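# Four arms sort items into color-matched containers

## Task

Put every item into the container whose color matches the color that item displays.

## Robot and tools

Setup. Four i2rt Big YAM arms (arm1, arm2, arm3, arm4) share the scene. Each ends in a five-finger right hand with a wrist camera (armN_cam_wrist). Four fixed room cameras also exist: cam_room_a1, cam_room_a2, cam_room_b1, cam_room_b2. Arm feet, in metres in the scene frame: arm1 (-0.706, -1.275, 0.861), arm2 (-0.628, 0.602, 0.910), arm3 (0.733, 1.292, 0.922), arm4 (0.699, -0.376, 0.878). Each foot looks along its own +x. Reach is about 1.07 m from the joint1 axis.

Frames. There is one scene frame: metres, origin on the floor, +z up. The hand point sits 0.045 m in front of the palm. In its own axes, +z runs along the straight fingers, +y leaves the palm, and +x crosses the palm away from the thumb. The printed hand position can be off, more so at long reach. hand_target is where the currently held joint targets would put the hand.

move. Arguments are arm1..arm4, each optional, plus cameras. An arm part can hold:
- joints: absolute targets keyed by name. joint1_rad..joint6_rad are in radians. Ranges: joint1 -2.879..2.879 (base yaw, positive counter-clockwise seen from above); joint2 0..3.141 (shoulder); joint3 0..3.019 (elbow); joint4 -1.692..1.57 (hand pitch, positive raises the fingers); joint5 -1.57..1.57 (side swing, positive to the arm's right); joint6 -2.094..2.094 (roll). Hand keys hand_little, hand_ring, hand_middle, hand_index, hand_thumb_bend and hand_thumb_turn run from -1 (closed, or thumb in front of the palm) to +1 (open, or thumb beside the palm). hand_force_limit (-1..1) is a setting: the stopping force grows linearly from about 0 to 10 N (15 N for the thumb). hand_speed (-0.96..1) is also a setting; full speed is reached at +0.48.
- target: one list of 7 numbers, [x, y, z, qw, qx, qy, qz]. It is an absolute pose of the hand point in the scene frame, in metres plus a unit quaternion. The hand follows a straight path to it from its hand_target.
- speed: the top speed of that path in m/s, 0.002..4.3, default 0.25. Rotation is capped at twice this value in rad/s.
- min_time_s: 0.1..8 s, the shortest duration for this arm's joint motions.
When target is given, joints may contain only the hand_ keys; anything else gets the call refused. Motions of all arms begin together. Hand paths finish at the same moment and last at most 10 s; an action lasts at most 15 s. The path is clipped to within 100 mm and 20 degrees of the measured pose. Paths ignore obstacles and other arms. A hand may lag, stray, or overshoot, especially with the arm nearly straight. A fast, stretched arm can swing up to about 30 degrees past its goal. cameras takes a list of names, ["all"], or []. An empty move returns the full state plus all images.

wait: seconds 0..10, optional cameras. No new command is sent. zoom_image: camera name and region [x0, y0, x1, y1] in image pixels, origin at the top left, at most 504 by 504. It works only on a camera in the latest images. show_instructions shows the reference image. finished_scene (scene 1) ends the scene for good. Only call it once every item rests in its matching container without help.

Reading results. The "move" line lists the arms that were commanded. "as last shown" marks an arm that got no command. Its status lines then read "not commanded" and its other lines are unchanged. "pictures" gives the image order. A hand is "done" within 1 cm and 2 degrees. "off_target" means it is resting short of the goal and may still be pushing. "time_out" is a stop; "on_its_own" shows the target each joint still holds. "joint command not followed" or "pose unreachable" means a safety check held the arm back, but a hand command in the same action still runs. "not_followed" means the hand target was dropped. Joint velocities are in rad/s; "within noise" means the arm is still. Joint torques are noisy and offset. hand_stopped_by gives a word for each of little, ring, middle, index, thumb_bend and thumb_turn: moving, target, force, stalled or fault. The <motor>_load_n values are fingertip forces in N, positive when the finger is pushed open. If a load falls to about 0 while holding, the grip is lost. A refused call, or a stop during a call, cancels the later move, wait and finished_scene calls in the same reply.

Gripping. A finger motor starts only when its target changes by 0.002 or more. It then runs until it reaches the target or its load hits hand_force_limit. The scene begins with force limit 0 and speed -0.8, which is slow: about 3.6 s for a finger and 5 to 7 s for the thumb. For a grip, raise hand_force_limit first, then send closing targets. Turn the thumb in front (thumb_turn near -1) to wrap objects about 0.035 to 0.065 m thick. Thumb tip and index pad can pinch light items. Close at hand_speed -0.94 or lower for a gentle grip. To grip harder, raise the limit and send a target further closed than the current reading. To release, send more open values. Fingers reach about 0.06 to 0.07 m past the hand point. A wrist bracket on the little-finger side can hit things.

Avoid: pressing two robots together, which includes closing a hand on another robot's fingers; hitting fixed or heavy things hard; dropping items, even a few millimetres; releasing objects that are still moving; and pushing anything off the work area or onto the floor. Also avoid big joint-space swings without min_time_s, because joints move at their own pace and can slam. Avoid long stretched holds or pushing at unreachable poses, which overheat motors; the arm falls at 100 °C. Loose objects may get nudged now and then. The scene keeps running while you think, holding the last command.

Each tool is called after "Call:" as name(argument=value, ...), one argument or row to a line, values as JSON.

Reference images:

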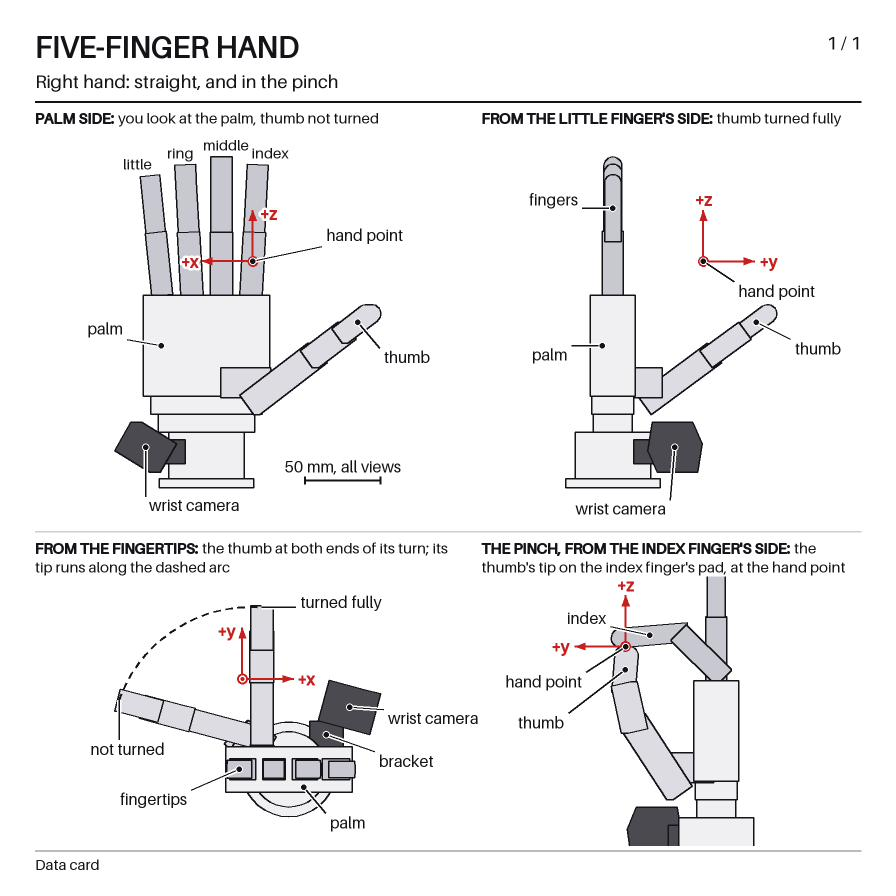

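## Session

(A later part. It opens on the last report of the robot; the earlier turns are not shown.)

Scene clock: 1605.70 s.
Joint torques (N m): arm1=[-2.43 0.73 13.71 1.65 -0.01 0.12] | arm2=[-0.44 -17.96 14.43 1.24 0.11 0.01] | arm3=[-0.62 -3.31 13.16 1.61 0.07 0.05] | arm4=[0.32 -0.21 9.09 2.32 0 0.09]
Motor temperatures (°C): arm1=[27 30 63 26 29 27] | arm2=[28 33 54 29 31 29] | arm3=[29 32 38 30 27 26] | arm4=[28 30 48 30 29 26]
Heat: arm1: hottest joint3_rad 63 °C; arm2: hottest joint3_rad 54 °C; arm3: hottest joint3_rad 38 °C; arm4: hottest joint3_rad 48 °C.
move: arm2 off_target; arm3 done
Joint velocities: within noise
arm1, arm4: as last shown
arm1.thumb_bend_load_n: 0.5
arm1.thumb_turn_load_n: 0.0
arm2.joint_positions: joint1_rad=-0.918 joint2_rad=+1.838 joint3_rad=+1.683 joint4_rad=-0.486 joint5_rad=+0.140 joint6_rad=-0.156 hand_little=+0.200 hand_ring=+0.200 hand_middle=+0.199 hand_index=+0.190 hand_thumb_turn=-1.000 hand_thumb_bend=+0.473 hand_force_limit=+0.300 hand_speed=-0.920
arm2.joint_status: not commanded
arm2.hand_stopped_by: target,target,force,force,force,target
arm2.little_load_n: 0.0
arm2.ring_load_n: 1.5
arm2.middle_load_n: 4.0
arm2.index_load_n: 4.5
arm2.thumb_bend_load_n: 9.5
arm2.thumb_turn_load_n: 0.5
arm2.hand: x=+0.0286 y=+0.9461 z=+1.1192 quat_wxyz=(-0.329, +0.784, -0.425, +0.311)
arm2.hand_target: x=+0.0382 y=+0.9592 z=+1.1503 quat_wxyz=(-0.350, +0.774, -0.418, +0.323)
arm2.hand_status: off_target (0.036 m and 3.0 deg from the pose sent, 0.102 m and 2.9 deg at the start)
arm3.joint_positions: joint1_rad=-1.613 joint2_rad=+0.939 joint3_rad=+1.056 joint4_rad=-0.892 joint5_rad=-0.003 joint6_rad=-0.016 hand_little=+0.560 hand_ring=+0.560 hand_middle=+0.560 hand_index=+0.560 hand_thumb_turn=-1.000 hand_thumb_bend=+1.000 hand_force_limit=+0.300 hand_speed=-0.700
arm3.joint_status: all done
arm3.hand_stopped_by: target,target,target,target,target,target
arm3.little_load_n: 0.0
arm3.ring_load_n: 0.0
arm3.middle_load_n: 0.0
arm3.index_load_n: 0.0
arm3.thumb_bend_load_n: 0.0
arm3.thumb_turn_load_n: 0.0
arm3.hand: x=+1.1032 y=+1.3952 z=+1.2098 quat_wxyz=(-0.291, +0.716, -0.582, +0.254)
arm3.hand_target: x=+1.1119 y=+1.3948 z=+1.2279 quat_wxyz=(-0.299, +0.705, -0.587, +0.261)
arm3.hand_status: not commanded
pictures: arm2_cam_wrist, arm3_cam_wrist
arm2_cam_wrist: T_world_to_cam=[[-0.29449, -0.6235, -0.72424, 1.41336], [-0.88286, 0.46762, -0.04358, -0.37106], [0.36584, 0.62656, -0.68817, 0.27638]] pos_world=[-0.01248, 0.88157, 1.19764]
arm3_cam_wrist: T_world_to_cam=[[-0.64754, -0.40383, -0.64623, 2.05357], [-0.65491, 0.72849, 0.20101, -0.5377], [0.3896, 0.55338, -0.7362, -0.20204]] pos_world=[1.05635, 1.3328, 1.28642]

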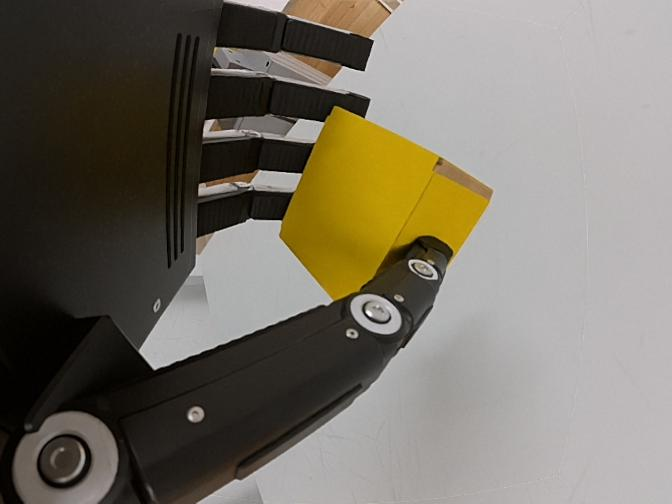

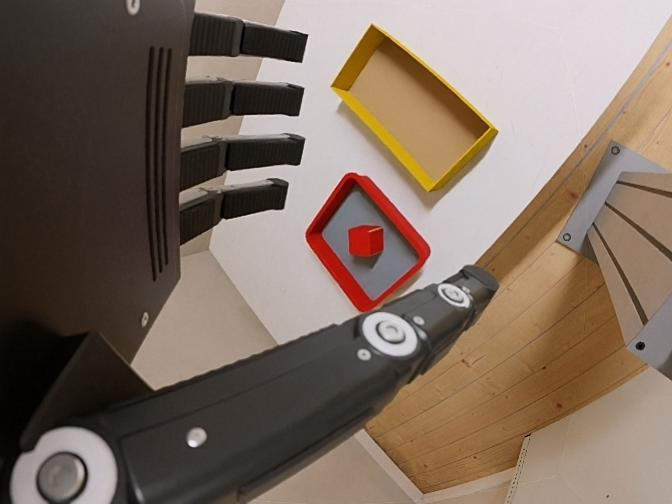

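Call:
move(
  arm2={"target": [0.052, 0.970, 1.115, 0.3496, -0.7740, 0.4177, -0.3230], "speed": 0.05},
  arm3={"joints": {"joint1_rad": -1.62, "joint2_rad": 0.65, "joint3_rad": 1.33, "joint4_rad": -1.2}, "min_time_s": 1.5},
)

Call:
move(
  arm2={"target": [0.051, 0.968, 1.085, 0.3496, -0.7740, 0.4177, -0.3230], "speed": 0.04},
  arm3={"joints": {"joint1_rad": 1.67}, "min_time_s": 8},
  cameras=["arm2_cam_wrist"],
)

Scene clock: 1618.03 s.
Joint torques (N m): arm1=[-2.61 0.62 13.59 1.63 0.02 0.1] | arm2=[-0.26 -18.73 13.26 2.15 0.13 0.02] | arm3=[-0.44 1.32 10.69 1.8 0.07 0.05] | arm4=[-0.15 0.09 9.36 2.32 0.07 0.08]
Motor temperatures (°C): arm1=[27 30 63 26 29 27] | arm2=[28 34 54 29 31 29] | arm3=[29 32 41 29 27 26] | arm4=[28 30 48 30 29 26]
Heat: arm1: hottest joint3_rad 63 °C; arm2: hottest joint3_rad 54 °C; arm3: hottest joint3_rad 41 °C; arm4: hottest joint3_rad 48 °C.
move: arm2 off_target; arm3 done
Joint velocities: within noise
arm1: as last shown
arm1.thumb_bend_load_n: 0.0
arm2.joint_positions: joint1_rad=-0.914 joint2_rad=+1.892 joint3_rad=+1.683 joint4_rad=-0.447 joint5_rad=+0.144 joint6_rad=-0.156 hand_little=+0.200 hand_ring=+0.200 hand_middle=+0.199 hand_index=+0.190 hand_thumb_turn=-1.000 hand_thumb_bend=+0.473 hand_force_limit=+0.300 hand_speed=-0.920
arm2.joint_status: not commanded
arm2.hand_stopped_by: target,target,force,force,force,target
arm2.little_load_n: 0.0
arm2.ring_load_n: 1.5
arm2.middle_load_n: 4.0
arm2.index_load_n: 4.5
arm2.thumb_bend_load_n: 9.5
arm2.thumb_turn_load_n: 0.5
arm2.hand: x=+0.0376 y=+0.9537 z=+1.0867 quat_wxyz=(-0.323, +0.787, -0.425, +0.308)
arm2.hand_target: x=+0.0501 y=+0.9690 z=+1.1157 quat_wxyz=(-0.350, +0.774, -0.418, +0.323)
arm2.hand_status: off_target (0.036 m and 3.9 deg from the pose sent, 0.034 m and 3.0 deg at the start)
arm3.joint_positions: joint1_rad=-1.613 joint2_rad=+0.645 joint3_rad=+1.299 joint4_rad=-1.191 joint5_rad=-0.003 joint6_rad=-0.015 hand_little=+0.560 hand_ring=+0.560 hand_middle=+0.560 hand_index=+0.560 hand_thumb_turn=-1.000 hand_thumb_bend=+1.000 hand_force_limit=+0.300 hand_speed=-0.700
arm3.joint_status: all done
arm3.hand_stopped_by: target,target,target,target,target,target
arm3.little_load_n: 0.0
arm3.ring_load_n: 0.0
arm3.middle_load_n: 0.0
arm3.index_load_n: 0.0
arm3.thumb_bend_load_n: 0.0
arm3.thumb_turn_load_n: 0.0
arm3.hand: x=+0.9861 y=+1.3765 z=+1.3756 quat_wxyz=(-0.372, +0.676, -0.548, +0.323)
arm3.hand_target: x=+0.9855 y=+1.3752 z=+1.3885 quat_wxyz=(-0.379, +0.666, -0.553, +0.327)
arm3.hand_status: not commanded
arm4.joint_positions: joint1_rad=-2.289 joint2_rad=+0.702 joint3_rad=+1.322 joint4_rad=-1.216 joint5_rad=+0.000 joint6_rad=-0.010 hand_little=+0.560 hand_ring=+0.560 hand_middle=+0.560 hand_index=+0.560 hand_thumb_turn=-1.000 hand_thumb_bend=+1.000 hand_force_limit=-0.300 hand_speed=-0.300
arm4.joint_status: not commanded
arm4.hand_stopped_by: target,target,target,target,target,target
arm4.little_load_n: 0.0
arm4.ring_load_n: 0.0
arm4.middle_load_n: 0.0
arm4.index_load_n: 0.0
arm4.thumb_bend_load_n: 0.0
arm4.thumb_turn_load_n: 0.0
arm4.hand: x=+0.4478 y=-0.2520 z=+1.3240 quat_wxyz=(+0.408, -0.773, -0.431, +0.224)
arm4.hand_target: x=+0.4469 y=-0.2483 z=+1.3320 quat_wxyz=(+0.418, -0.772, -0.420, +0.229)
arm4.hand_status: not commanded
pictures: none

Scene clock: 1626.37 s.
Joint torques (N m): arm1=[-2.43 0.56 13.39 1.68 0.04 0.13] | arm2=[-0.38 -18.9 8.7 2.24 0.06 0] | arm3=[0.38 1.44 10.67 1.81 -0.02 0.05] | arm4=[-0.32 0.03 8.8 2.28 0.04 0.11]
Motor temperatures (°C): arm1=[27 30 63 26 29 27] | arm2=[28 35 54 29 31 28] | arm3=[29 31 41 29 27 26] | arm4=[28 30 48 30 29 26]
Heat: arm1: hottest joint3_rad 63 °C; arm2: hottest joint3_rad 54 °C; arm3: hottest joint3_rad 41 °C; arm4: hottest joint3_rad 48 °C.
move: arm2 done; arm3 done
Joint velocities: within noise
arm1.joint_positions: joint1_rad=+2.017 joint2_rad=+0.657 joint3_rad=+1.275 joint4_rad=-1.192 joint5_rad=+0.002 joint6_rad=-0.009 hand_little=+0.560 hand_ring=+0.560 hand_middle=+0.560 hand_index=+0.560 hand_thumb_turn=-1.000 hand_thumb_bend=+1.000 hand_force_limit=+0.300 hand_speed=-0.700
arm1.joint_status: not commanded
arm1.hand_stopped_by: target,target,target,target,target,target
arm1.little_load_n: 0.0
arm1.ring_load_n: 0.0
arm1.middle_load_n: 0.0
arm1.index_load_n: 0.0
arm1.thumb_bend_load_n: 0.0
arm1.thumb_turn_load_n: -0.5
arm1.hand: x=-0.4830 y=-1.1256 z=+1.3023 quat_wxyz=(-0.409, +0.753, -0.452, +0.250)
arm1.hand_target: x=-0.4863 y=-1.1314 z=+1.3301 quat_wxyz=(-0.428, +0.736, -0.454, +0.263)
arm1.hand_status: not commanded
arm2.joint_positions: joint1_rad=-0.914 joint2_rad=+1.906 joint3_rad=+1.679 joint4_rad=-0.375 joint5_rad=+0.144 joint6_rad=-0.156 hand_little=+0.200 hand_ring=+0.200 hand_middle=+0.199 hand_index=+0.190 hand_thumb_turn=-1.000 hand_thumb_bend=+0.473 hand_force_limit=+0.300 hand_speed=-0.920
arm2.joint_status: not commanded
arm2.hand_stopped_by: target,target,force,force,force,target
arm2.little_load_n: 0.0
arm2.ring_load_n: 1.5
arm2.middle_load_n: 4.0
arm2.index_load_n: 4.5
arm2.thumb_bend_load_n: 10.0
arm2.thumb_turn_load_n: 0.5
arm2.hand: x=+0.0505 y=+0.9607 z=+1.0869 quat_wxyz=(-0.343, +0.776, -0.421, +0.321)
arm2.hand_target: x=+0.0509 y=+0.9679 z=+1.0853 quat_wxyz=(-0.350, +0.774, -0.418, +0.323)
arm2.hand_status: done (0.008 m and 0.9 deg from the pose sent, 0.020 m and 3.9 deg at the start)
arm3.joint_positions: joint1_rad=+1.666 joint2_rad=+0.645 joint3_rad=+1.299 joint4_rad=-1.191 joint5_rad=-0.001 joint6_rad=-0.015 hand_little=+0.560 hand_ring=+0.560 hand_middle=+0.560 hand_index=+0.560 hand_thumb_turn=-1.000 hand_thumb_bend=+1.000 hand_force_limit=+0.300 hand_speed=-0.700
arm3.joint_status: all done
arm3.hand_stopped_by: target,target,target,target,target,target
arm3.little_load_n: 0.0
arm3.ring_load_n: 0.0
arm3.middle_load_n: 0.0
arm3.index_load_n: 0.0
arm3.thumb_bend_load_n: 0.0
arm3.thumb_turn_load_n: 0.0
arm3.hand: x=+0.4935 y=+1.1891 z=+1.3790 quat_wxyz=(-0.288, +0.506, +0.705, -0.405)
arm3.hand_target: x=+0.4953 y=+1.1880 z=+1.3919 quat_wxyz=(-0.289, +0.508, +0.699, -0.413)
arm3.hand_status: not commanded
arm4: as last shown
arm2_cam_wrist: T_world_to_cam=[[-0.26815, -0.61193, -0.74406, 1.41467], [-0.88162, 0.46724, -0.06654, -0.33472], [0.38837, 0.63814, -0.66478, 0.19932]] pos_world=[0.00684, 0.89488, 1.16284]

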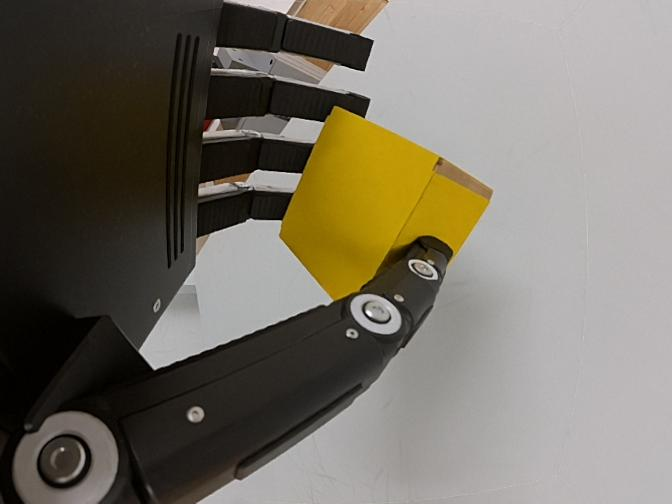

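Call:
move(
  arm2={"target": [0.049, 0.966, 1.066, 0.3496, -0.7740, 0.4177, -0.3230], "speed": 0.04},
)

Call:
move(
  arm2={"target": [0.049, 0.966, 1.058, 0.3496, -0.7740, 0.4177, -0.3230], "speed": 0.03},
  cameras=["arm2_cam_wrist"],
)

Scene clock: 1631.63 s.
Joint torques (N m): arm1=[-2.78 0.62 13.53 1.55 0 0.1] | arm2=[-0.62 -18.96 8.69 2.22 0.03 -0.01] | arm3=[0.32 1.55 10.65 1.83 -0.02 0.04] | arm4=[-0.38 -0.09 9.18 2.52 0.04 0.11]
Motor temperatures (°C): arm1=[27 30 63 26 29 27] | arm2=[28 35 53 29 31 28] | arm3=[29 31 41 29 27 26] | arm4=[28 30 48 30 29 26]
Heat: arm1: hottest joint3_rad 63 °C; arm2: hottest joint3_rad 53 °C; arm3: hottest joint3_rad 41 °C; arm4: hottest joint3_rad 48 °C.
move: arm2 done
Joint velocities: within noise
arm1, arm3, arm4: as last shown
arm1.thumb_turn_load_n: 0.0
arm2.joint_positions: joint1_rad=-0.914 joint2_rad=+1.914 joint3_rad=+1.636 joint4_rad=-0.327 joint5_rad=+0.144 joint6_rad=-0.156 hand_little=+0.200 hand_ring=+0.200 hand_middle=+0.199 hand_index=+0.190 hand_thumb_turn=-1.000 hand_thumb_bend=+0.473 hand_force_limit=+0.300 hand_speed=-0.920
arm2.joint_status: not commanded
arm2.hand_stopped_by: target,target,force,force,force,target
arm2.little_load_n: 0.0
arm2.ring_load_n: 1.5
arm2.middle_load_n: 4.5
arm2.index_load_n: 4.5
arm2.thumb_bend_load_n: 9.5
arm2.thumb_turn_load_n: 0.5
arm2.hand: x=+0.0481 y=+0.9594 z=+1.0660 quat_wxyz=(-0.342, +0.776, -0.421, +0.320)
arm2.hand_target: x=+0.0489 y=+0.9659 z=+1.0658 quat_wxyz=(-0.349, +0.774, -0.418, +0.323)
arm2.hand_status: done (0.007 m and 1.0 deg from the pose sent, 0.021 m and 0.9 deg at the start)
arm3.index_load_n: -0.5
pictures: none

Scene clock: 1632.60 s.
Joint torques (N m): arm1=[-2.61 0.62 13.44 1.57 0.03 0.11] | arm2=[-0.67 -18.55 8.43 2.21 0.02 -0.01] | arm3=[0.44 1.49 10.67 1.81 -0.02 0.04] | arm4=[1.2 -0.91 9.29 2.52 0.06 0.09]
Motor temperatures (°C): arm1=[27 30 63 26 29 27] | arm2=[28 35 53 29 31 28] | arm3=[29 31 41 29 27 26] | arm4=[28 30 48 30 29 26]
Heat: arm1: hottest joint3_rad 63 °C; arm2: hottest joint3_rad 53 °C; arm3: hottest joint3_rad 41 °C; arm4: hottest joint3_rad 48 °C.
move: arm2 done
Joint velocities: within noise
arm1, arm3, arm4: as last shown
arm2.joint_positions: joint1_rad=-0.914 joint2_rad=+1.918 joint3_rad=+1.624 joint4_rad=-0.308 joint5_rad=+0.144 joint6_rad=-0.156 hand_little=+0.200 hand_ring=+0.200 hand_middle=+0.199 hand_index=+0.190 hand_thumb_turn=-1.000 hand_thumb_bend=+0.473 hand_force_limit=+0.300 hand_speed=-0.920
arm2.joint_status: not commanded
arm2.hand_stopped_by: target,target,force,force,force,target
arm2.little_load_n: 0.0
arm2.ring_load_n: 1.5
arm2.middle_load_n: 4.5
arm2.index_load_n: 4.0
arm2.thumb_bend_load_n: 9.5
arm2.thumb_turn_load_n: 0.5
arm2.hand: x=+0.0484 y=+0.9595 z=+1.0600 quat_wxyz=(-0.343, +0.776, -0.421, +0.321)
arm2.hand_target: x=+0.0490 y=+0.9659 z=+1.0582 quat_wxyz=(-0.350, +0.774, -0.418, +0.323)
arm2.hand_status: done (0.007 m and 0.9 deg from the pose sent, 0.011 m and 1.0 deg at the start)
arm3.middle_load_n: -0.5
arm3.index_load_n: 0.0
arm4.index_load_n: -0.5
arm2_cam_wrist: T_world_to_cam=[[-0.26797, -0.61181, -0.74423, 1.39343], [-0.88159, 0.46728, -0.0667, -0.33765], [0.38857, 0.63824, -0.66458, 0.1827]] pos_world=[0.00474, 0.89368, 1.13594]

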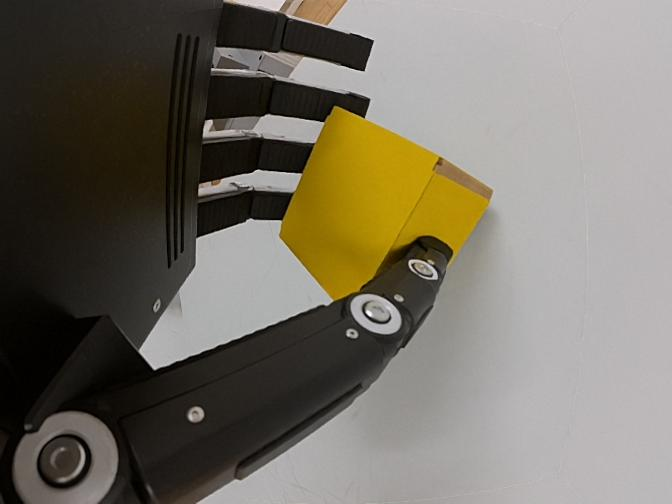

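Call:
move(
  arm2={"target": [0.049, 0.966, 1.052, 0.3496, -0.7740, 0.4177, -0.3230], "speed": 0.03},
)

Call:
move(
  arm2={"target": [0.049, 0.966, 1.047, 0.3496, -0.7740, 0.4177, -0.3230], "speed": 0.03},
  cameras=["arm2_cam_wrist"],
)

Scene clock: 1635.90 s.
Joint torques (N m): arm1=[-2.49 0.21 13.5 1.65 0.03 0.11] | arm2=[-0.38 -18.67 8.51 2.24 0.02 -0.02] | arm3=[0.32 1.44 10.66 1.81 -0.02 0.05] | arm4=[0.03 0.21 9.14 2.56 0.1 0.12]
Motor temperatures (°C): arm1=[27 30 63 26 29 27] | arm2=[28 35 53 29 31 28] | arm3=[29 31 41 29 27 26] | arm4=[28 30 48 30 29 26]
Heat: arm1: hottest joint3_rad 63 °C; arm2: hottest joint3_rad 53 °C; arm3: hottest joint3_rad 41 °C; arm4: hottest joint3_rad 48 °C.
move: arm2 done
Joint velocities: within noise
arm1, arm3, arm4: as last shown
arm1.thumb_bend_load_n: -0.5
arm2.joint_positions: joint1_rad=-0.914 joint2_rad=+1.922 joint3_rad=+1.616 joint4_rad=-0.293 joint5_rad=+0.144 joint6_rad=-0.156 hand_little=+0.200 hand_ring=+0.200 hand_middle=+0.199 hand_index=+0.190 hand_thumb_turn=-1.000 hand_thumb_bend=+0.473 hand_force_limit=+0.300 hand_speed=-0.920
arm2.joint_status: not commanded
arm2.hand_stopped_by: target,target,force,force,force,target
arm2.little_load_n: 0.0
arm2.ring_load_n: 1.5
arm2.middle_load_n: 4.0
arm2.index_load_n: 4.5
arm2.thumb_bend_load_n: 9.5
arm2.thumb_turn_load_n: 0.5
arm2.hand: x=+0.0486 y=+0.9596 z=+1.0548 quat_wxyz=(-0.344, +0.775, -0.421, +0.322)
arm2.hand_target: x=+0.0490 y=+0.9659 z=+1.0521 quat_wxyz=(-0.350, +0.774, -0.418, +0.323)
arm2.hand_status: done (0.007 m and 0.8 deg from the pose sent, 0.010 m and 0.9 deg at the start)
arm3.middle_load_n: 0.0
pictures: none

Scene clock: 1636.87 s.
Joint torques (N m): arm1=[-2.49 0.09 13.49 1.55 0.01 0.07] | arm2=[-0.5 -18.43 8.17 2.22 0.03 -0.02] | arm3=[0.32 1.44 10.66 1.8 -0.03 0.04] | arm4=[0.15 0.26 9.02 2.51 0.08 0.14]
Motor temperatures (°C): arm1=[27 30 63 26 29 27] | arm2=[28 35 53 29 31 28] | arm3=[29 31 41 29 27 26] | arm4=[28 30 48 30 29 26]
Heat: arm1: hottest joint3_rad 63 °C; arm2: hottest joint3_rad 53 °C; arm3: hottest joint3_rad 41 °C; arm4: hottest joint3_rad 48 °C.
move: arm2 done
Joint velocities: within noise
arm1, arm3, arm4: as last shown
arm1.thumb_bend_load_n: 0.0
arm2.joint_positions: joint1_rad=-0.914 joint2_rad=+1.923 joint3_rad=+1.611 joint4_rad=-0.282 joint5_rad=+0.144 joint6_rad=-0.156 hand_little=+0.200 hand_ring=+0.200 hand_middle=+0.199 hand_index=+0.190 hand_thumb_turn=-1.000 hand_thumb_bend=+0.473 hand_force_limit=+0.300 hand_speed=-0.920
arm2.joint_status: not commanded
arm2.hand_stopped_by: target,target,force,force,force,target
arm2.little_load_n: 0.0
arm2.ring_load_n: 1.5
arm2.middle_load_n: 4.0
arm2.index_load_n: 4.0
arm2.thumb_bend_load_n: 9.5
arm2.thumb_turn_load_n: 0.0
arm2.hand: x=+0.0495 y=+0.9601 z=+1.0543 quat_wxyz=(-0.347, +0.774, -0.420, +0.323)
arm2.hand_target: x=+0.0489 y=+0.9659 z=+1.0470 quat_wxyz=(-0.349, +0.774, -0.418, +0.323)
arm2.hand_status: done (0.009 m and 0.5 deg from the pose sent, 0.010 m and 0.8 deg at the start)
arm3.index_load_n: -0.5
arm4.index_load_n: 0.0
arm2_cam_wrist: T_world_to_cam=[[-0.26249, -0.60882, -0.74863, 1.39134], [-0.88109, 0.46754, -0.07128, -0.33283], [0.39341, 0.6409, -0.65915, 0.1696]] pos_world=[0.00524, 0.89399, 1.12966]

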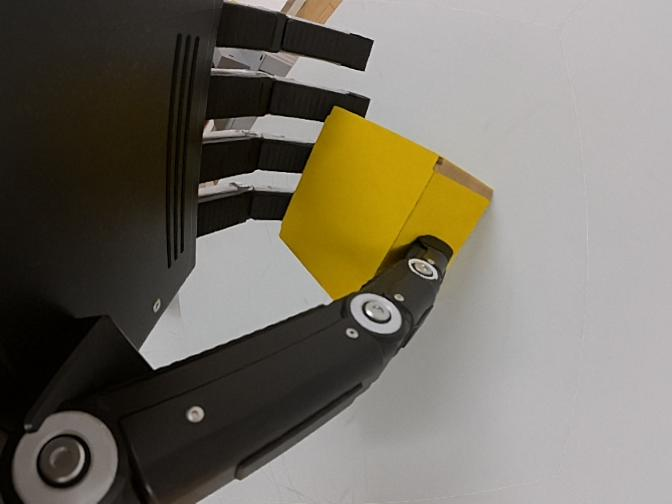

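Call:
move(
  arm2={"target": [0.049, 0.965, 1.043, 0.3496, -0.7740, 0.4177, -0.3230], "speed": 0.03},
)

Call:
move(
  arm2={"target": [0.049, 0.965, 1.050, 0.3496, -0.7740, 0.4177, -0.3230], "speed": 0.03},
)

Call:
move(
  arm2={"joints": {"hand_thumb_bend": 0.6, "hand_index": 0.36, "hand_middle": 0.36, "hand_ring": 0.4, "hand_little": 0.4, "hand_speed": -0.9}},
  cameras=["arm2_cam_wrist"],
)

Scene clock: 1640.20 s.
Joint torques (N m): arm1=[-2.9 0.62 13.52 1.52 0.03 0.09] | arm2=[-0.67 -18.2 7.9 2.26 -0.03 -0.03] | arm3=[0.26 1.44 10.63 1.8 -0.03 0.05] | arm4=[-0.85 0.21 9.06 2.41 0.06 0.04]
Motor temperatures (°C): arm1=[27 30 63 26 29 27] | arm2=[28 35 52 29 31 28] | arm3=[29 31 41 29 27 26] | arm4=[28 30 48 30 29 26]
Heat: arm1: hottest joint3_rad 63 °C; arm2: hottest joint3_rad 52 °C; arm3: hottest joint3_rad 41 °C; arm4: hottest joint3_rad 48 °C.
move: arm2 off_target
Joint velocities: within noise
arm1, arm3, arm4: as last shown
arm2.joint_positions: joint1_rad=-0.914 joint2_rad=+1.923 joint3_rad=+1.607 joint4_rad=-0.271 joint5_rad=+0.144 joint6_rad=-0.156 hand_little=+0.200 hand_ring=+0.200 hand_middle=+0.199 hand_index=+0.190 hand_thumb_turn=-1.000 hand_thumb_bend=+0.473 hand_force_limit=+0.300 hand_speed=-0.920
arm2.joint_status: not commanded
arm2.hand_stopped_by: target,target,force,force,force,target
arm2.little_load_n: 0.0
arm2.ring_load_n: 2.0
arm2.middle_load_n: 4.5
arm2.index_load_n: 4.0
arm2.thumb_bend_load_n: 9.5
arm2.thumb_turn_load_n: 0.0
arm2.hand: x=+0.0502 y=+0.9605 z=+1.0539 quat_wxyz=(-0.349, +0.772, -0.420, +0.325)
arm2.hand_target: x=+0.0488 y=+0.9649 z=+1.0431 quat_wxyz=(-0.349, +0.774, -0.418, +0.323)
arm2.hand_status: off_target (0.012 m and 0.4 deg from the pose sent, 0.012 m and 0.5 deg at the start)
arm3.index_load_n: 0.0
pictures: none

Scene clock: 1641.17 s.
Joint torques (N m): arm1=[-2.2 0.73 13.55 1.65 0.04 0.12] | arm2=[-0.62 -18.43 8.83 1.58 -0.04 -0.03] | arm3=[0.38 1.44 10.65 1.83 -0.02 0.05] | arm4=[-0.38 0.15 8.99 2.74 0.05 0.11]
Motor temperatures (°C): arm1=[27 30 63 26 29 27] | arm2=[28 35 52 29 31 28] | arm3=[29 31 41 29 27 26] | arm4=[28 30 48 30 29 26]
Heat: arm1: hottest joint3_rad 63 °C; arm2: hottest joint3_rad 52 °C; arm3: hottest joint3_rad 41 °C; arm4: hottest joint3_rad 48 °C.
move: arm2 done
Joint velocities: within noise
arm1, arm3, arm4: as last shown
arm2.joint_positions: joint1_rad=-0.914 joint2_rad=+1.923 joint3_rad=+1.607 joint4_rad=-0.271 joint5_rad=+0.144 joint6_rad=-0.156 hand_little=+0.200 hand_ring=+0.200 hand_middle=+0.199 hand_index=+0.190 hand_thumb_turn=-1.000 hand_thumb_bend=+0.473 hand_force_limit=+0.300 hand_speed=-0.920
arm2.joint_status: not commanded
arm2.hand_stopped_by: target,target,force,force,force,target
arm2.little_load_n: 0.0
arm2.ring_load_n: 2.0
arm2.middle_load_n: 4.5
arm2.index_load_n: 4.0
arm2.thumb_bend_load_n: 9.5
arm2.thumb_turn_load_n: 0.0
arm2.hand: x=+0.0502 y=+0.9605 z=+1.0539 quat_wxyz=(-0.349, +0.772, -0.420, +0.325)
arm2.hand_target: x=+0.0490 y=+0.9649 z=+1.0500 quat_wxyz=(-0.350, +0.774, -0.418, +0.323)
arm2.hand_status: done (0.006 m and 0.4 deg from the pose sent, 0.006 m and 0.4 deg at the start)
pictures: none

Scene clock: 1642.53 s.
Joint torques (N m): arm1=[-2.32 0.5 13.61 1.44 0.01 0.11] | arm2=[-0.79 -18.43 8.83 1.55 -0.03 -0.03] | arm3=[0.38 1.44 10.67 1.84 -0.03 0.05] | arm4=[-0.79 -0.56 9.06 2.35 0.1 0.05]
Motor temperatures (°C): arm1=[27 30 63 26 29 27] | arm2=[28 35 52 29 31 28] | arm3=[29 31 41 29 27 26] | arm4=[28 30 48 30 29 26]
Heat: arm1: hottest joint3_rad 63 °C; arm2: hottest joint3_rad 52 °C; arm3: hottest joint3_rad 41 °C; arm4: hottest joint3_rad 48 °C.
move: arm2 done
Joint velocities: within noise
arm1, arm3: as last shown
arm1.ring_load_n: -0.5
arm2.joint_positions: joint1_rad=-0.914 joint2_rad=+1.923 joint3_rad=+1.607 joint4_rad=-0.271 joint5_rad=+0.143 joint6_rad=-0.156 hand_little=+0.400 hand_ring=+0.400 hand_middle=+0.360 hand_index=+0.360 hand_thumb_turn=-1.000 hand_thumb_bend=+0.600 hand_force_limit=+0.300 hand_speed=-0.900
arm2.joint_status: all done
arm2.hand_stopped_by: target,target,target,target,target,target
arm2.little_load_n: 0.0
arm2.ring_load_n: 0.0
arm2.middle_load_n: 0.0
arm2.index_load_n: 0.0
arm2.thumb_bend_load_n: 0.0
arm2.thumb_turn_load_n: 0.0
arm2.hand: x=+0.0502 y=+0.9606 z=+1.0539 quat_wxyz=(-0.349, +0.772, -0.420, +0.325)
arm2.hand_target: x=+0.0490 y=+0.9650 z=+1.0500 quat_wxyz=(-0.350, +0.774, -0.418, +0.323)
arm2.hand_status: not commanded
arm4.joint_positions: joint1_rad=-2.289 joint2_rad=+0.702 joint3_rad=+1.322 joint4_rad=-1.216 joint5_rad=+0.000 joint6_rad=-0.010 hand_little=+0.560 hand_ring=+0.560 hand_middle=+0.560 hand_index=+0.560 hand_thumb_turn=-1.000 hand_thumb_bend=+1.000 hand_force_limit=-0.300 hand_speed=-0.300
arm4.joint_status: not commanded
arm4.hand_stopped_by: target,target,target,target,target,target
arm4.little_load_n: 0.0
arm4.ring_load_n: 0.0
arm4.middle_load_n: 0.0
arm4.index_load_n: -0.5
arm4.thumb_bend_load_n: 0.0
arm4.thumb_turn_load_n: 0.0
arm4.hand: x=+0.4478 y=-0.2520 z=+1.3240 quat_wxyz=(+0.408, -0.773, -0.431, +0.224)
arm4.hand_target: x=+0.4469 y=-0.2483 z=+1.3320 quat_wxyz=(+0.418, -0.772, -0.420, +0.229)
arm4.hand_status: not commanded
arm2_cam_wrist: T_world_to_cam=[[-0.25805, -0.60647, -0.75207, 1.39257], [-0.88085, 0.46746, -0.07472, -0.32878], [0.39687, 0.64318, -0.65484, 0.16178]] pos_world=[0.00554, 0.89419, 1.12868]

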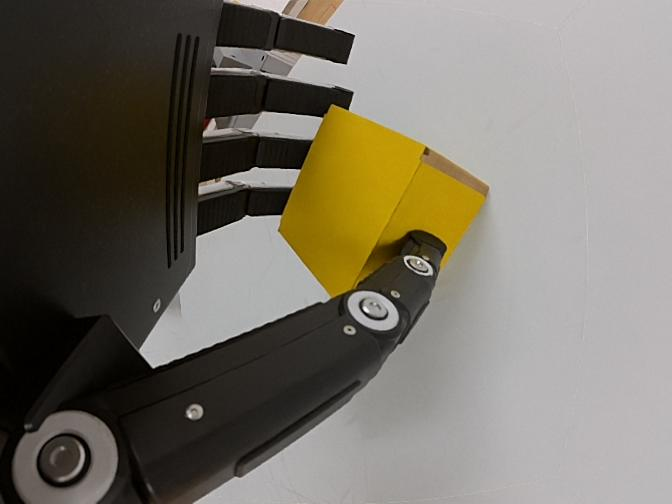

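Call:
move(
  arm2={"joints": {"hand_thumb_bend": 1.0, "hand_index": 0.56, "hand_middle": 0.56, "hand_ring": 0.56, "hand_little": 0.56, "hand_speed": -0.7}},
)

Call:
move(
  arm2={"target": [0.048, 0.964, 1.135, 0.3496, -0.7740, 0.4177, -0.3230], "speed": 0.06},
  cameras=["arm2_cam_wrist"],
)

Scene clock: 1647.87 s.
Joint torques (N m): arm1=[-2.37 1.14 13.59 1.55 0.05 0.12] | arm2=[-0.5 -18.67 8.79 1.69 -0.03 -0.02] | arm3=[0.32 1.49 10.66 1.81 -0.03 0.05] | arm4=[-0.56 -0.79 9.07 2.3 0.13 0.09]
Motor temperatures (°C): arm1=[27 30 63 26 29 27] | arm2=[28 35 52 29 31 28] | arm3=[29 30 41 29 27 26] | arm4=[28 30 48 30 29 26]
Heat: arm1: hottest joint3_rad 63 °C; arm2: hottest joint3_rad 52 °C; arm3: hottest joint3_rad 41 °C; arm4: hottest joint3_rad 48 °C.
move: arm2 done
Joint velocities: within noise
arm1.joint_positions: joint1_rad=+2.017 joint2_rad=+0.657 joint3_rad=+1.275 joint4_rad=-1.192 joint5_rad=+0.002 joint6_rad=-0.009 hand_little=+0.560 hand_ring=+0.560 hand_middle=+0.560 hand_index=+0.560 hand_thumb_turn=-1.000 hand_thumb_bend=+1.000 hand_force_limit=+0.300 hand_speed=-0.700
arm1.joint_status: not commanded
arm1.hand_stopped_by: target,target,target,target,target,target
arm1.little_load_n: 0.0
arm1.ring_load_n: 0.0
arm1.middle_load_n: 0.0
arm1.index_load_n: 0.0
arm1.thumb_bend_load_n: 0.0
arm1.thumb_turn_load_n: 0.0
arm1.hand: x=-0.4830 y=-1.1256 z=+1.3023 quat_wxyz=(-0.409, +0.753, -0.452, +0.250)
arm1.hand_target: x=-0.4863 y=-1.1314 z=+1.3301 quat_wxyz=(-0.428, +0.736, -0.454, +0.263)
arm1.hand_status: not commanded
arm2.joint_positions: joint1_rad=-0.914 joint2_rad=+1.923 joint3_rad=+1.607 joint4_rad=-0.271 joint5_rad=+0.143 joint6_rad=-0.156 hand_little=+0.560 hand_ring=+0.560 hand_middle=+0.560 hand_index=+0.560 hand_thumb_turn=-1.000 hand_thumb_bend=+1.000 hand_force_limit=+0.300 hand_speed=-0.700
arm2.joint_status: all done
arm2.hand_stopped_by: target,target,target,target,target,target
arm2.little_load_n: 0.0
arm2.ring_load_n: 0.0
arm2.middle_load_n: 0.0
arm2.index_load_n: 0.0
arm2.thumb_bend_load_n: 0.0
arm2.thumb_turn_load_n: 0.0
arm2.hand: x=+0.0502 y=+0.9606 z=+1.0539 quat_wxyz=(-0.349, +0.772, -0.420, +0.325)
arm2.hand_target: x=+0.0490 y=+0.9650 z=+1.0500 quat_wxyz=(-0.350, +0.774, -0.418, +0.323)
arm2.hand_status: not commanded
arm3.joint_positions: joint1_rad=+1.666 joint2_rad=+0.645 joint3_rad=+1.299 joint4_rad=-1.191 joint5_rad=-0.001 joint6_rad=-0.015 hand_little=+0.560 hand_ring=+0.560 hand_middle=+0.560 hand_index=+0.560 hand_thumb_turn=-1.000 hand_thumb_bend=+1.000 hand_force_limit=+0.300 hand_speed=-0.700
arm3.joint_status: not commanded
arm3.hand_stopped_by: target,target,target,target,target,target
arm3.little_load_n: 0.0
arm3.ring_load_n: 0.0
arm3.middle_load_n: 0.0
arm3.index_load_n: 0.0
arm3.thumb_bend_load_n: 0.0
arm3.thumb_turn_load_n: 0.0
arm3.hand: x=+0.4935 y=+1.1891 z=+1.3790 quat_wxyz=(-0.288, +0.506, +0.705, -0.405)
arm3.hand_target: x=+0.4953 y=+1.1880 z=+1.3919 quat_wxyz=(-0.289, +0.508, +0.699, -0.413)
arm3.hand_status: not commanded
arm4: as last shown
arm4.index_load_n: 0.0
pictures: none

Scene clock: 1649.80 s.
Joint torques (N m): arm1=[-2.73 0.21 13.61 1.57 0 0.11] | arm2=[-0.67 -20.78 13.71 1.16 -0.02 -0.01] | arm3=[0.32 1.49 10.62 1.81 -0.03 0.05] | arm4=[-0.15 0.97 8.83 2.37 0.02 0.19]
Motor temperatures (°C): arm1=[27 30 63 26 29 27] | arm2=[28 35 52 29 31 28] | arm3=[29 30 42 29 27 26] | arm4=[28 30 48 30 29 26]
Heat: arm1: hottest joint3_rad 63 °C; arm2: hottest joint3_rad 52 °C; arm3: hottest joint3_rad 42 °C; arm4: hottest joint3_rad 48 °C.
move: arm2 off_target
Joint velocities: arm1=[within noise] | arm2=[within noise] | arm3=[0.005 0.005 0.002 0.002 0.154 -0.007] | arm4=[within noise]
arm1, arm3, arm4: as last shown
arm1.ring_load_n: -0.5
arm2.joint_positions: joint1_rad=-0.914 joint2_rad=+1.889 joint3_rad=+1.692 joint4_rad=-0.457 joint5_rad=+0.143 joint6_rad=-0.156 hand_little=+0.560 hand_ring=+0.560 hand_middle=+0.560 hand_index=+0.560 hand_thumb_turn=-1.000 hand_thumb_bend=+1.000 hand_force_limit=+0.300 hand_speed=-0.700
arm2.joint_status: not commanded
arm2.hand_stopped_by: target,target,target,target,target,target
arm2.little_load_n: 0.0
arm2.ring_load_n: 0.0
arm2.middle_load_n: 0.0
arm2.index_load_n: 0.0
arm2.thumb_bend_load_n: 0.0
arm2.thumb_turn_load_n: 0.0
arm2.hand: x=+0.0380 y=+0.9541 z=+1.0920 quat_wxyz=(-0.324, +0.787, -0.425, +0.308)
arm2.hand_target: x=+0.0462 y=+0.9630 z=+1.1352 quat_wxyz=(-0.350, +0.774, -0.418, +0.323)
arm2.hand_status: off_target (0.045 m and 3.8 deg from the pose sent, 0.081 m and 0.4 deg at the start)
arm2_cam_wrist: T_world_to_cam=[[-0.30108, -0.62963, -0.71618, 1.39872], [-0.88426, 0.46549, -0.0375, -0.37224], [0.35699, 0.622, -0.6969, 0.26348]] pos_world=[-0.00209, 0.89007, 1.1714]

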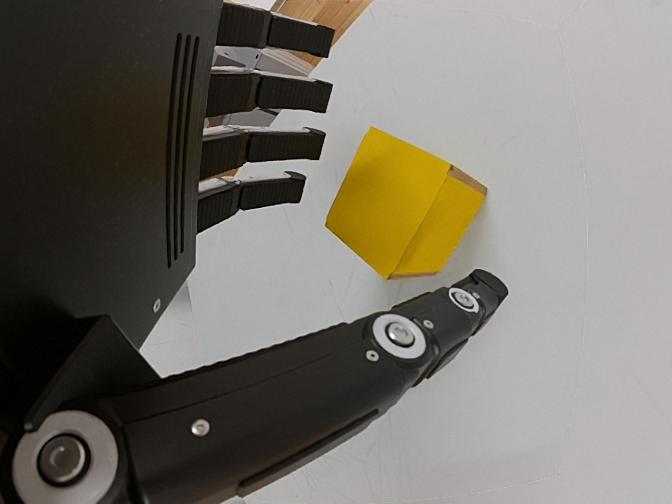

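Call:
move(
  arm2={"target": [0.035, 0.956, 1.16, 0.3496, -0.7740, 0.4177, -0.3230], "speed": 0.06},
)

Call:
move(
  arm2={"target": [-0.26, 0.79, 1.165, 0.3496, -0.7740, 0.4177, -0.3230], "speed": 0.13},
  arm3={"target": [0.37, 1.137, 1.18, 0.2749, -0.4761, -0.7234, 0.4177], "speed": 0.08, "joints": {"hand_thumb_bend": 0.8, "hand_speed": -0.7}},
  cameras=["arm2_cam_wrist", "arm3_cam_wrist"],
)

Scene clock: 1657.80 s.
Joint torques (N m): arm1=[-2.55 0.56 13.61 1.55 0 0.11] | arm2=[-0.85 -19.49 13.55 1.1 -0.04 -0.02] | arm3=[0.32 1.67 10.66 1.83 -0.03 0.05] | arm4=[0.09 0.03 9.35 2.58 0.05 0.15]
Motor temperatures (°C): arm1=[27 30 64 26 29 27] | arm2=[28 36 53 29 31 28] | arm3=[29 30 42 29 27 26] | arm4=[28 30 48 30 29 26]
Heat: arm1: hottest joint3_rad 64 °C; arm2: hottest joint3_rad 53 °C; arm3: hottest joint3_rad 42 °C; arm4: hottest joint3_rad 48 °C.
move: arm2 off_target
Joint velocities: within noise
arm1, arm3, arm4: as last shown
arm1.ring_load_n: 0.5
arm2.joint_positions: joint1_rad=-0.914 joint2_rad=+1.836 joint3_rad=+1.692 joint4_rad=-0.502 joint5_rad=+0.143 joint6_rad=-0.156 hand_little=+0.560 hand_ring=+0.560 hand_middle=+0.560 hand_index=+0.560 hand_thumb_turn=-1.000 hand_thumb_bend=+1.000 hand_force_limit=+0.300 hand_speed=-0.700
arm2.joint_status: not commanded
arm2.hand_stopped_by: target,target,target,target,target,target
arm2.little_load_n: -0.5
arm2.ring_load_n: 0.0
arm2.middle_load_n: 0.0
arm2.index_load_n: 0.0
arm2.thumb_bend_load_n: 0.0
arm2.thumb_turn_load_n: 0.0
arm2.hand: x=+0.0264 y=+0.9480 z=+1.1223 quat_wxyz=(-0.327, +0.785, -0.424, +0.310)
arm2.hand_target: x=+0.0335 y=+0.9552 z=+1.1602 quat_wxyz=(-0.350, +0.774, -0.418, +0.323)
arm2.hand_status: off_target (0.040 m and 3.3 deg from the pose sent, 0.068 m and 3.8 deg at the start)
pictures: none

Scene clock: 1661.57 s.
Joint torques (N m): arm1=[-2.49 -0.26 13.52 1.65 0.02 0.08] | arm2=[-2.08 -4.72 8.8 1.24 -0.07 -0.1] | arm3=[-0.79 -2.55 9.72 2.76 -0.21 -0.24] | arm4=[0.21 -0.56 9.16 2.56 0.05 0.13]
Motor temperatures (°C): arm1=[27 30 64 26 29 27] | arm2=[28 36 52 29 31 28] | arm3=[29 30 41 29 27 26] | arm4=[28 30 48 30 29 26]
Heat: arm1: hottest joint3_rad 64 °C; arm2: hottest joint3_rad 52 °C; arm3: hottest joint3_rad 41 °C; arm4: hottest joint3_rad 48 °C.
move: arm2 done; arm3 done
Joint velocities: within noise
arm1, arm4: as last shown
arm1.ring_load_n: 0.0
arm2.joint_positions: joint1_rad=-0.915 joint2_rad=+0.916 joint3_rad=+0.879 joint4_rad=-0.540 joint5_rad=+0.129 joint6_rad=-0.157 hand_little=+0.560 hand_ring=+0.560 hand_middle=+0.560 hand_index=+0.560 hand_thumb_turn=-1.000 hand_thumb_bend=+1.000 hand_force_limit=+0.300 hand_speed=-0.700
arm2.joint_status: not commanded
arm2.hand_stopped_by: target,target,target,target,target,target
arm2.little_load_n: 0.0
arm2.ring_load_n: 0.0
arm2.middle_load_n: 0.0
arm2.index_load_n: 0.0
arm2.thumb_bend_load_n: 0.0
arm2.thumb_turn_load_n: 0.0
arm2.hand: x=-0.2595 y=+0.7955 z=+1.1689 quat_wxyz=(-0.356, +0.772, -0.417, +0.323)
arm2.hand_target: x=-0.2600 y=+0.7901 z=+1.1651 quat_wxyz=(-0.350, +0.774, -0.418, +0.323)
arm2.hand_status: done (0.007 m and 0.8 deg from the pose sent, 0.330 m and 3.3 deg at the start)
arm3.joint_positions: joint1_rad=+1.663 joint2_rad=+0.821 joint3_rad=+0.796 joint4_rad=-0.521 joint5_rad=-0.073 joint6_rad=-0.048 hand_little=+0.560 hand_ring=+0.560 hand_middle=+0.560 hand_index=+0.560 hand_thumb_turn=-1.000 hand_thumb_bend=+0.800 hand_force_limit=+0.300 hand_speed=-0.700
arm3.joint_status: all done
arm3.hand_stopped_by: target,target,target,target,target,target
arm3.little_load_n: 0.0
arm3.ring_load_n: 0.0
arm3.middle_load_n: 0.0
arm3.index_load_n: 0.0
arm3.thumb_bend_load_n: 0.0
arm3.thumb_turn_load_n: 0.0
arm3.hand: x=+0.3752 y=+1.1351 z=+1.1781 quat_wxyz=(-0.268, +0.482, +0.724, -0.415)
arm3.hand_target: x=+0.3701 y=+1.1371 z=+1.1800 quat_wxyz=(-0.275, +0.476, +0.723, -0.418)
arm3.hand_status: done (0.006 m and 1.1 deg from the pose sent, 0.240 m and 4.5 deg at the start)
arm2_cam_wrist: T_world_to_cam=[[-0.24781, -0.60081, -0.76001, 1.30661], [-0.88524, 0.45916, -0.07434, -0.51076], [0.39363, 0.65437, -0.64564, 0.44567]] pos_world=[-0.30378, 0.72791, 1.24281]
arm3_cam_wrist: T_world_to_cam=[[0.39859, 0.43538, -0.8072, 0.30117], [0.82456, -0.55545, 0.10757, 0.19381], [-0.40152, -0.70846, -0.58039, 1.74778]] pos_world=[0.42192, 1.21477, 1.23665]

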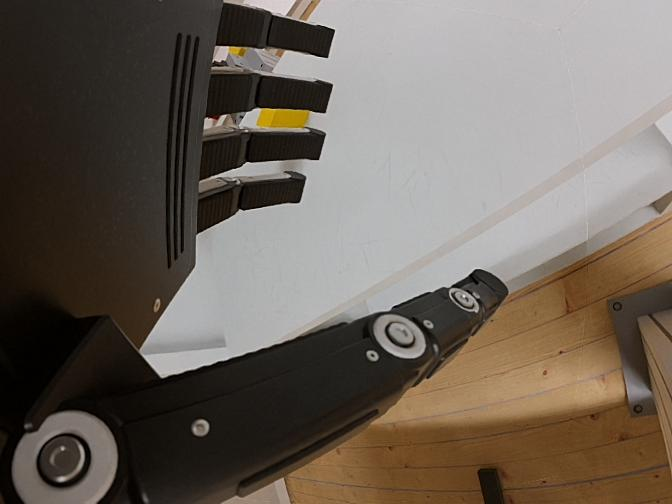

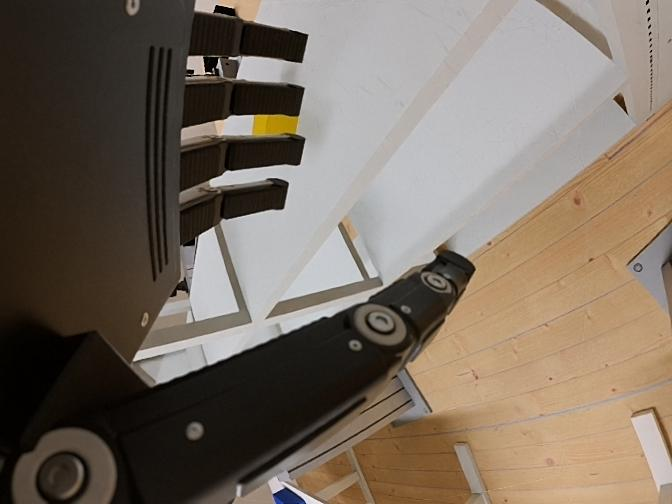

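Call:
move(
  arm3={"target": [0.13, 1.01, 1.145, 0.2617, -0.4532, -0.7381, 0.4262], "speed": 0.1},
  arm2={"joints": {"joint1_rad": -0.915, "joint2_rad": 0.65, "joint3_rad": 1.3, "joint4_rad": -1.2, "joint5_rad": 0, "joint6_rad": 0}, "min_time_s": 3.5},
)

Call:
move(
  arm3={"target": [0.08, 0.978, 1.135, 0.2617, -0.4532, -0.7381, 0.4262], "speed": 0.07},
  arm2={"joints": {"joint1_rad": 1.95}, "min_time_s": 7},
  cameras=["arm3_cam_wrist"],
)

Call:
zoom_image(
  camera="arm3_cam_wrist",
  region=[280, 80, 540, 330],
)

Scene clock: 1669.47 s.
Joint torques (N m): arm1=[-2.08 0.73 13.5 1.69 0.05 0.09] | arm2=[-1.08 0.32 12.1 1.16 -0.16 0.07] | arm3=[0.79 -12.34 12.89 2.61 -0.2 -0.17] | arm4=[-0.21 -0.56 9.22 2.54 0.08 0.12]
Motor temperatures (°C): arm1=[27 30 64 26 29 27] | arm2=[28 35 52 29 31 28] | arm3=[29 30 41 29 27 26] | arm4=[28 30 48 30 29 26]
Heat: arm1: hottest joint3_rad 64 °C; arm2: hottest joint3_rad 52 °C; arm3: hottest joint3_rad 41 °C; arm4: hottest joint3_rad 48 °C.
move: arm2 done; arm3 off_target
Joint velocities: within noise
arm1, arm4: as last shown
arm2.joint_positions: joint1_rad=-0.915 joint2_rad=+0.651 joint3_rad=+1.254 joint4_rad=-1.193 joint5_rad=+0.002 joint6_rad=-0.009 hand_little=+0.560 hand_ring=+0.560 hand_middle=+0.560 hand_index=+0.560 hand_thumb_turn=-1.000 hand_thumb_bend=+1.000 hand_force_limit=+0.300 hand_speed=-0.700
arm2.joint_status: all done
arm2.hand_stopped_by: target,target,target,target,target,target
arm2.little_load_n: 0.0
arm2.ring_load_n: 0.0
arm2.middle_load_n: 0.0
arm2.index_load_n: 0.0
arm2.thumb_bend_load_n: 0.0
arm2.thumb_turn_load_n: 0.0
arm2.hand: x=-0.4096 y=+0.7535 z=+1.3420 quat_wxyz=(-0.403, +0.759, -0.449, +0.245)
arm2.hand_target: x=-0.4128 y=+0.7531 z=+1.3645 quat_wxyz=(-0.420, +0.749, -0.447, +0.251)
arm2.hand_status: not commanded
arm3.joint_positions: joint1_rad=+1.721 joint2_rad=+1.584 joint3_rad=+1.285 joint4_rad=-0.280 joint5_rad=-0.065 joint6_rad=-0.048 hand_little=+0.560 hand_ring=+0.560 hand_middle=+0.560 hand_index=+0.560 hand_thumb_turn=-1.000 hand_thumb_bend=+0.800 hand_force_limit=+0.300 hand_speed=-0.700
arm3.joint_status: not commanded
arm3.hand_stopped_by: target,target,target,target,target,target
arm3.little_load_n: 0.0
arm3.ring_load_n: 0.0
arm3.middle_load_n: 0.0
arm3.index_load_n: 0.0
arm3.thumb_bend_load_n: 0.0
arm3.thumb_turn_load_n: 0.0
arm3.hand: x=+0.1441 y=+1.0206 z=+1.1254 quat_wxyz=(-0.250, +0.467, +0.743, -0.410)
arm3.hand_target: x=+0.1311 y=+1.0106 z=+1.1451 quat_wxyz=(-0.262, +0.453, +0.738, -0.426)
arm3.hand_status: off_target (0.026 m and 2.8 deg from the pose sent, 0.277 m and 3.9 deg at the start)
arm4.index_load_n: -0.5
pictures: none

Scene clock: 1676.80 s.
Joint torques (N m): arm1=[-3.08 -0.09 13.46 1.62 0.03 0.11] | arm2=[-0.44 0.5 12.11 1.17 -0.07 0.08] | arm3=[0.79 -14.27 13 2.1 0.03 -0.1] | arm4=[0.85 0.03 9.22 2.4 0.01 0.11]
Motor temperatures (°C): arm1=[27 30 64 26 29 27] | arm2=[28 35 53 29 31 28] | arm3=[29 31 42 29 27 26] | arm4=[28 30 48 30 29 26]
Heat: arm1: hottest joint3_rad 64 °C; arm2: hottest joint3_rad 53 °C; arm3: hottest joint3_rad 42 °C; arm4: hottest joint3_rad 48 °C.
move: arm2 done; arm3 off_target
Joint velocities: within noise
arm1, arm4: as last shown
arm2.joint_positions: joint1_rad=+1.943 joint2_rad=+0.651 joint3_rad=+1.254 joint4_rad=-1.193 joint5_rad=+0.000 joint6_rad=-0.009 hand_little=+0.560 hand_ring=+0.560 hand_middle=+0.560 hand_index=+0.560 hand_thumb_turn=-1.000 hand_thumb_bend=+1.000 hand_force_limit=+0.300 hand_speed=-0.700
arm2.joint_status: all done
arm2.hand_stopped_by: target,target,target,target,target,target
arm2.little_load_n: 0.0
arm2.ring_load_n: 0.0
arm2.middle_load_n: 0.0
arm2.index_load_n: 0.0
arm2.thumb_bend_load_n: 0.0
arm2.thumb_turn_load_n: 0.0
arm2.hand: x=-0.8834 y=+0.5172 z=+1.3405 quat_wxyz=(-0.297, +0.552, +0.689, -0.364)
arm2.hand_target: x=-0.8799 y=+0.5155 z=+1.3630 quat_wxyz=(-0.305, +0.547, +0.681, -0.380)
arm2.hand_status: not commanded
arm3.joint_positions: joint1_rad=+1.740 joint2_rad=+1.734 joint3_rad=+1.455 joint4_rad=-0.280 joint5_rad=-0.055 joint6_rad=-0.048 hand_little=+0.560 hand_ring=+0.560 hand_middle=+0.560 hand_index=+0.560 hand_thumb_turn=-1.000 hand_thumb_bend=+0.800 hand_force_limit=+0.300 hand_speed=-0.700
arm3.joint_status: not commanded
arm3.hand_stopped_by: target,target,target,target,target,target
arm3.little_load_n: 0.0
arm3.ring_load_n: 0.0
arm3.middle_load_n: 0.0
arm3.index_load_n: 0.0
arm3.thumb_bend_load_n: 0.0
arm3.thumb_turn_load_n: 0.0
arm3.hand: x=+0.0916 y=+0.9873 z=+1.1213 quat_wxyz=(-0.255, +0.459, +0.742, -0.416)
arm3.hand_target: x=+0.0808 y=+0.9782 z=+1.1351 quat_wxyz=(-0.262, +0.453, +0.738, -0.426)
arm3.hand_status: off_target (0.020 m and 1.6 deg from the pose sent, 0.078 m and 2.8 deg at the start)
arm4.index_load_n: 0.0
arm3_cam_wrist: T_world_to_cam=[[0.37701, 0.47044, -0.79784, 0.38959], [0.85657, -0.50479, 0.10712, 0.29917], [-0.35235, -0.72379, -0.59327, 1.52126]] pos_world=[0.13289, 1.06881, 1.18131]

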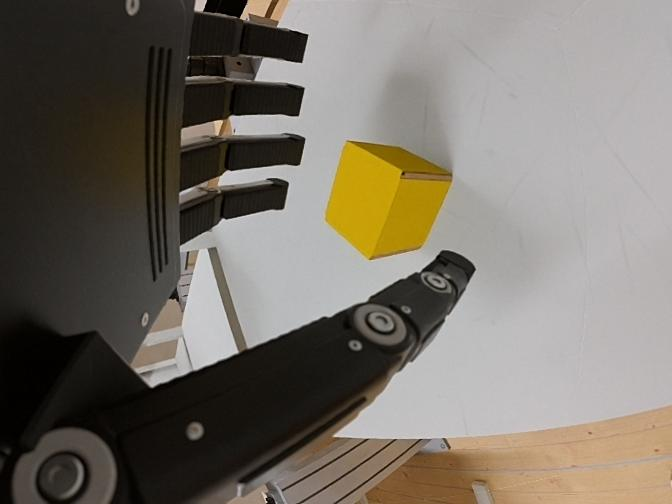

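Scaled by 1.938 from the camera's image (finer frame: 960x720).

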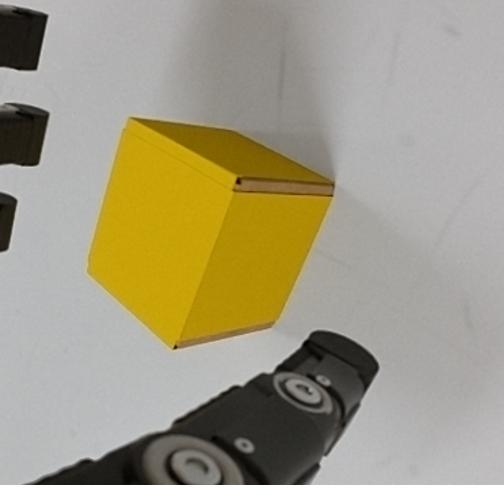

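Call:
move(
  arm3={"target": [0.049, 0.950, 1.115, 0.2650, -0.4589, -0.7345, 0.4241], "speed": 0.06},
  cameras=["arm3_cam_wrist"],
)

Call:
zoom_image(
  camera="arm3_cam_wrist",
  region=[260, 80, 520, 330],
)

Scene clock: 1694.97 s.
Joint torques (N m): arm1=[-2.2 0.62 13.53 1.54 0.03 0.12] | arm2=[-0.38 0.21 12.01 1.24 -0.05 0.08] | arm3=[0.85 -16.15 13.04 2.44 0.04 0.05] | arm4=[-0.44 0.85 9.17 2.55 0.13 0.13]
Motor temperatures (°C): arm1=[27 30 64 26 29 27] | arm2=[28 34 55 29 31 28] | arm3=[29 32 44 29 27 26] | arm4=[28 29 48 30 29 26]
Heat: arm1: hottest joint3_rad 64 °C; arm2: hottest joint3_rad 55 °C; arm3: hottest joint3_rad 44 °C; arm4: hottest joint3_rad 48 °C.
move: arm3 off_target
Joint velocities: within noise
arm1, arm2, arm4: as last shown
arm1.index_load_n: -0.5
arm2.middle_load_n: -0.5
arm2.thumb_bend_load_n: -0.5
arm3.joint_positions: joint1_rad=+1.765 joint2_rad=+1.845 joint3_rad=+1.557 joint4_rad=-0.280 joint5_rad=-0.021 joint6_rad=-0.043 hand_little=+0.560 hand_ring=+0.560 hand_middle=+0.560 hand_index=+0.560 hand_thumb_turn=-1.000 hand_thumb_bend=+0.800 hand_force_limit=+0.300 hand_speed=-0.700
arm3.joint_status: not commanded
arm3.hand_stopped_by: target,target,target,target,target,target
arm3.little_load_n: 0.0
arm3.ring_load_n: 0.0
arm3.middle_load_n: 0.0
arm3.index_load_n: 0.0
arm3.thumb_bend_load_n: 0.0
arm3.thumb_turn_load_n: 0.0
arm3.hand: x=+0.0624 y=+0.9616 z=+1.0996 quat_wxyz=(-0.259, +0.460, +0.745, -0.409)
arm3.hand_target: x=+0.0501 y=+0.9505 z=+1.1152 quat_wxyz=(-0.265, +0.459, +0.734, -0.424)
arm3.hand_status: off_target (0.023 m and 2.2 deg from the pose sent, 0.057 m and 1.7 deg at the start)
arm3_cam_wrist: T_world_to_cam=[[0.38275, 0.48104, -0.78874, 0.37489], [0.85276, -0.51238, 0.10132, 0.32737], [-0.3554, -0.71138, -0.60632, 1.48212]] pos_world=[0.10408, 1.04176, 1.16116]

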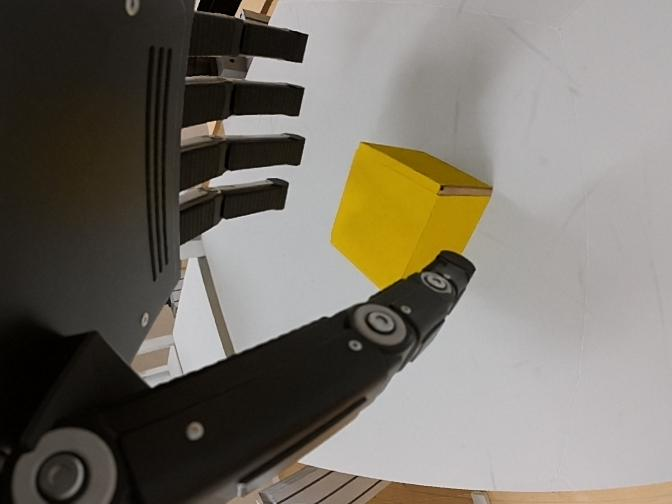

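Scaled by 1.938 from the camera's image (finer frame: 960x720).

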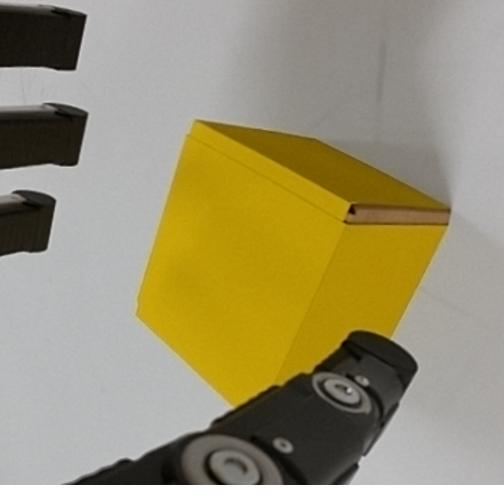

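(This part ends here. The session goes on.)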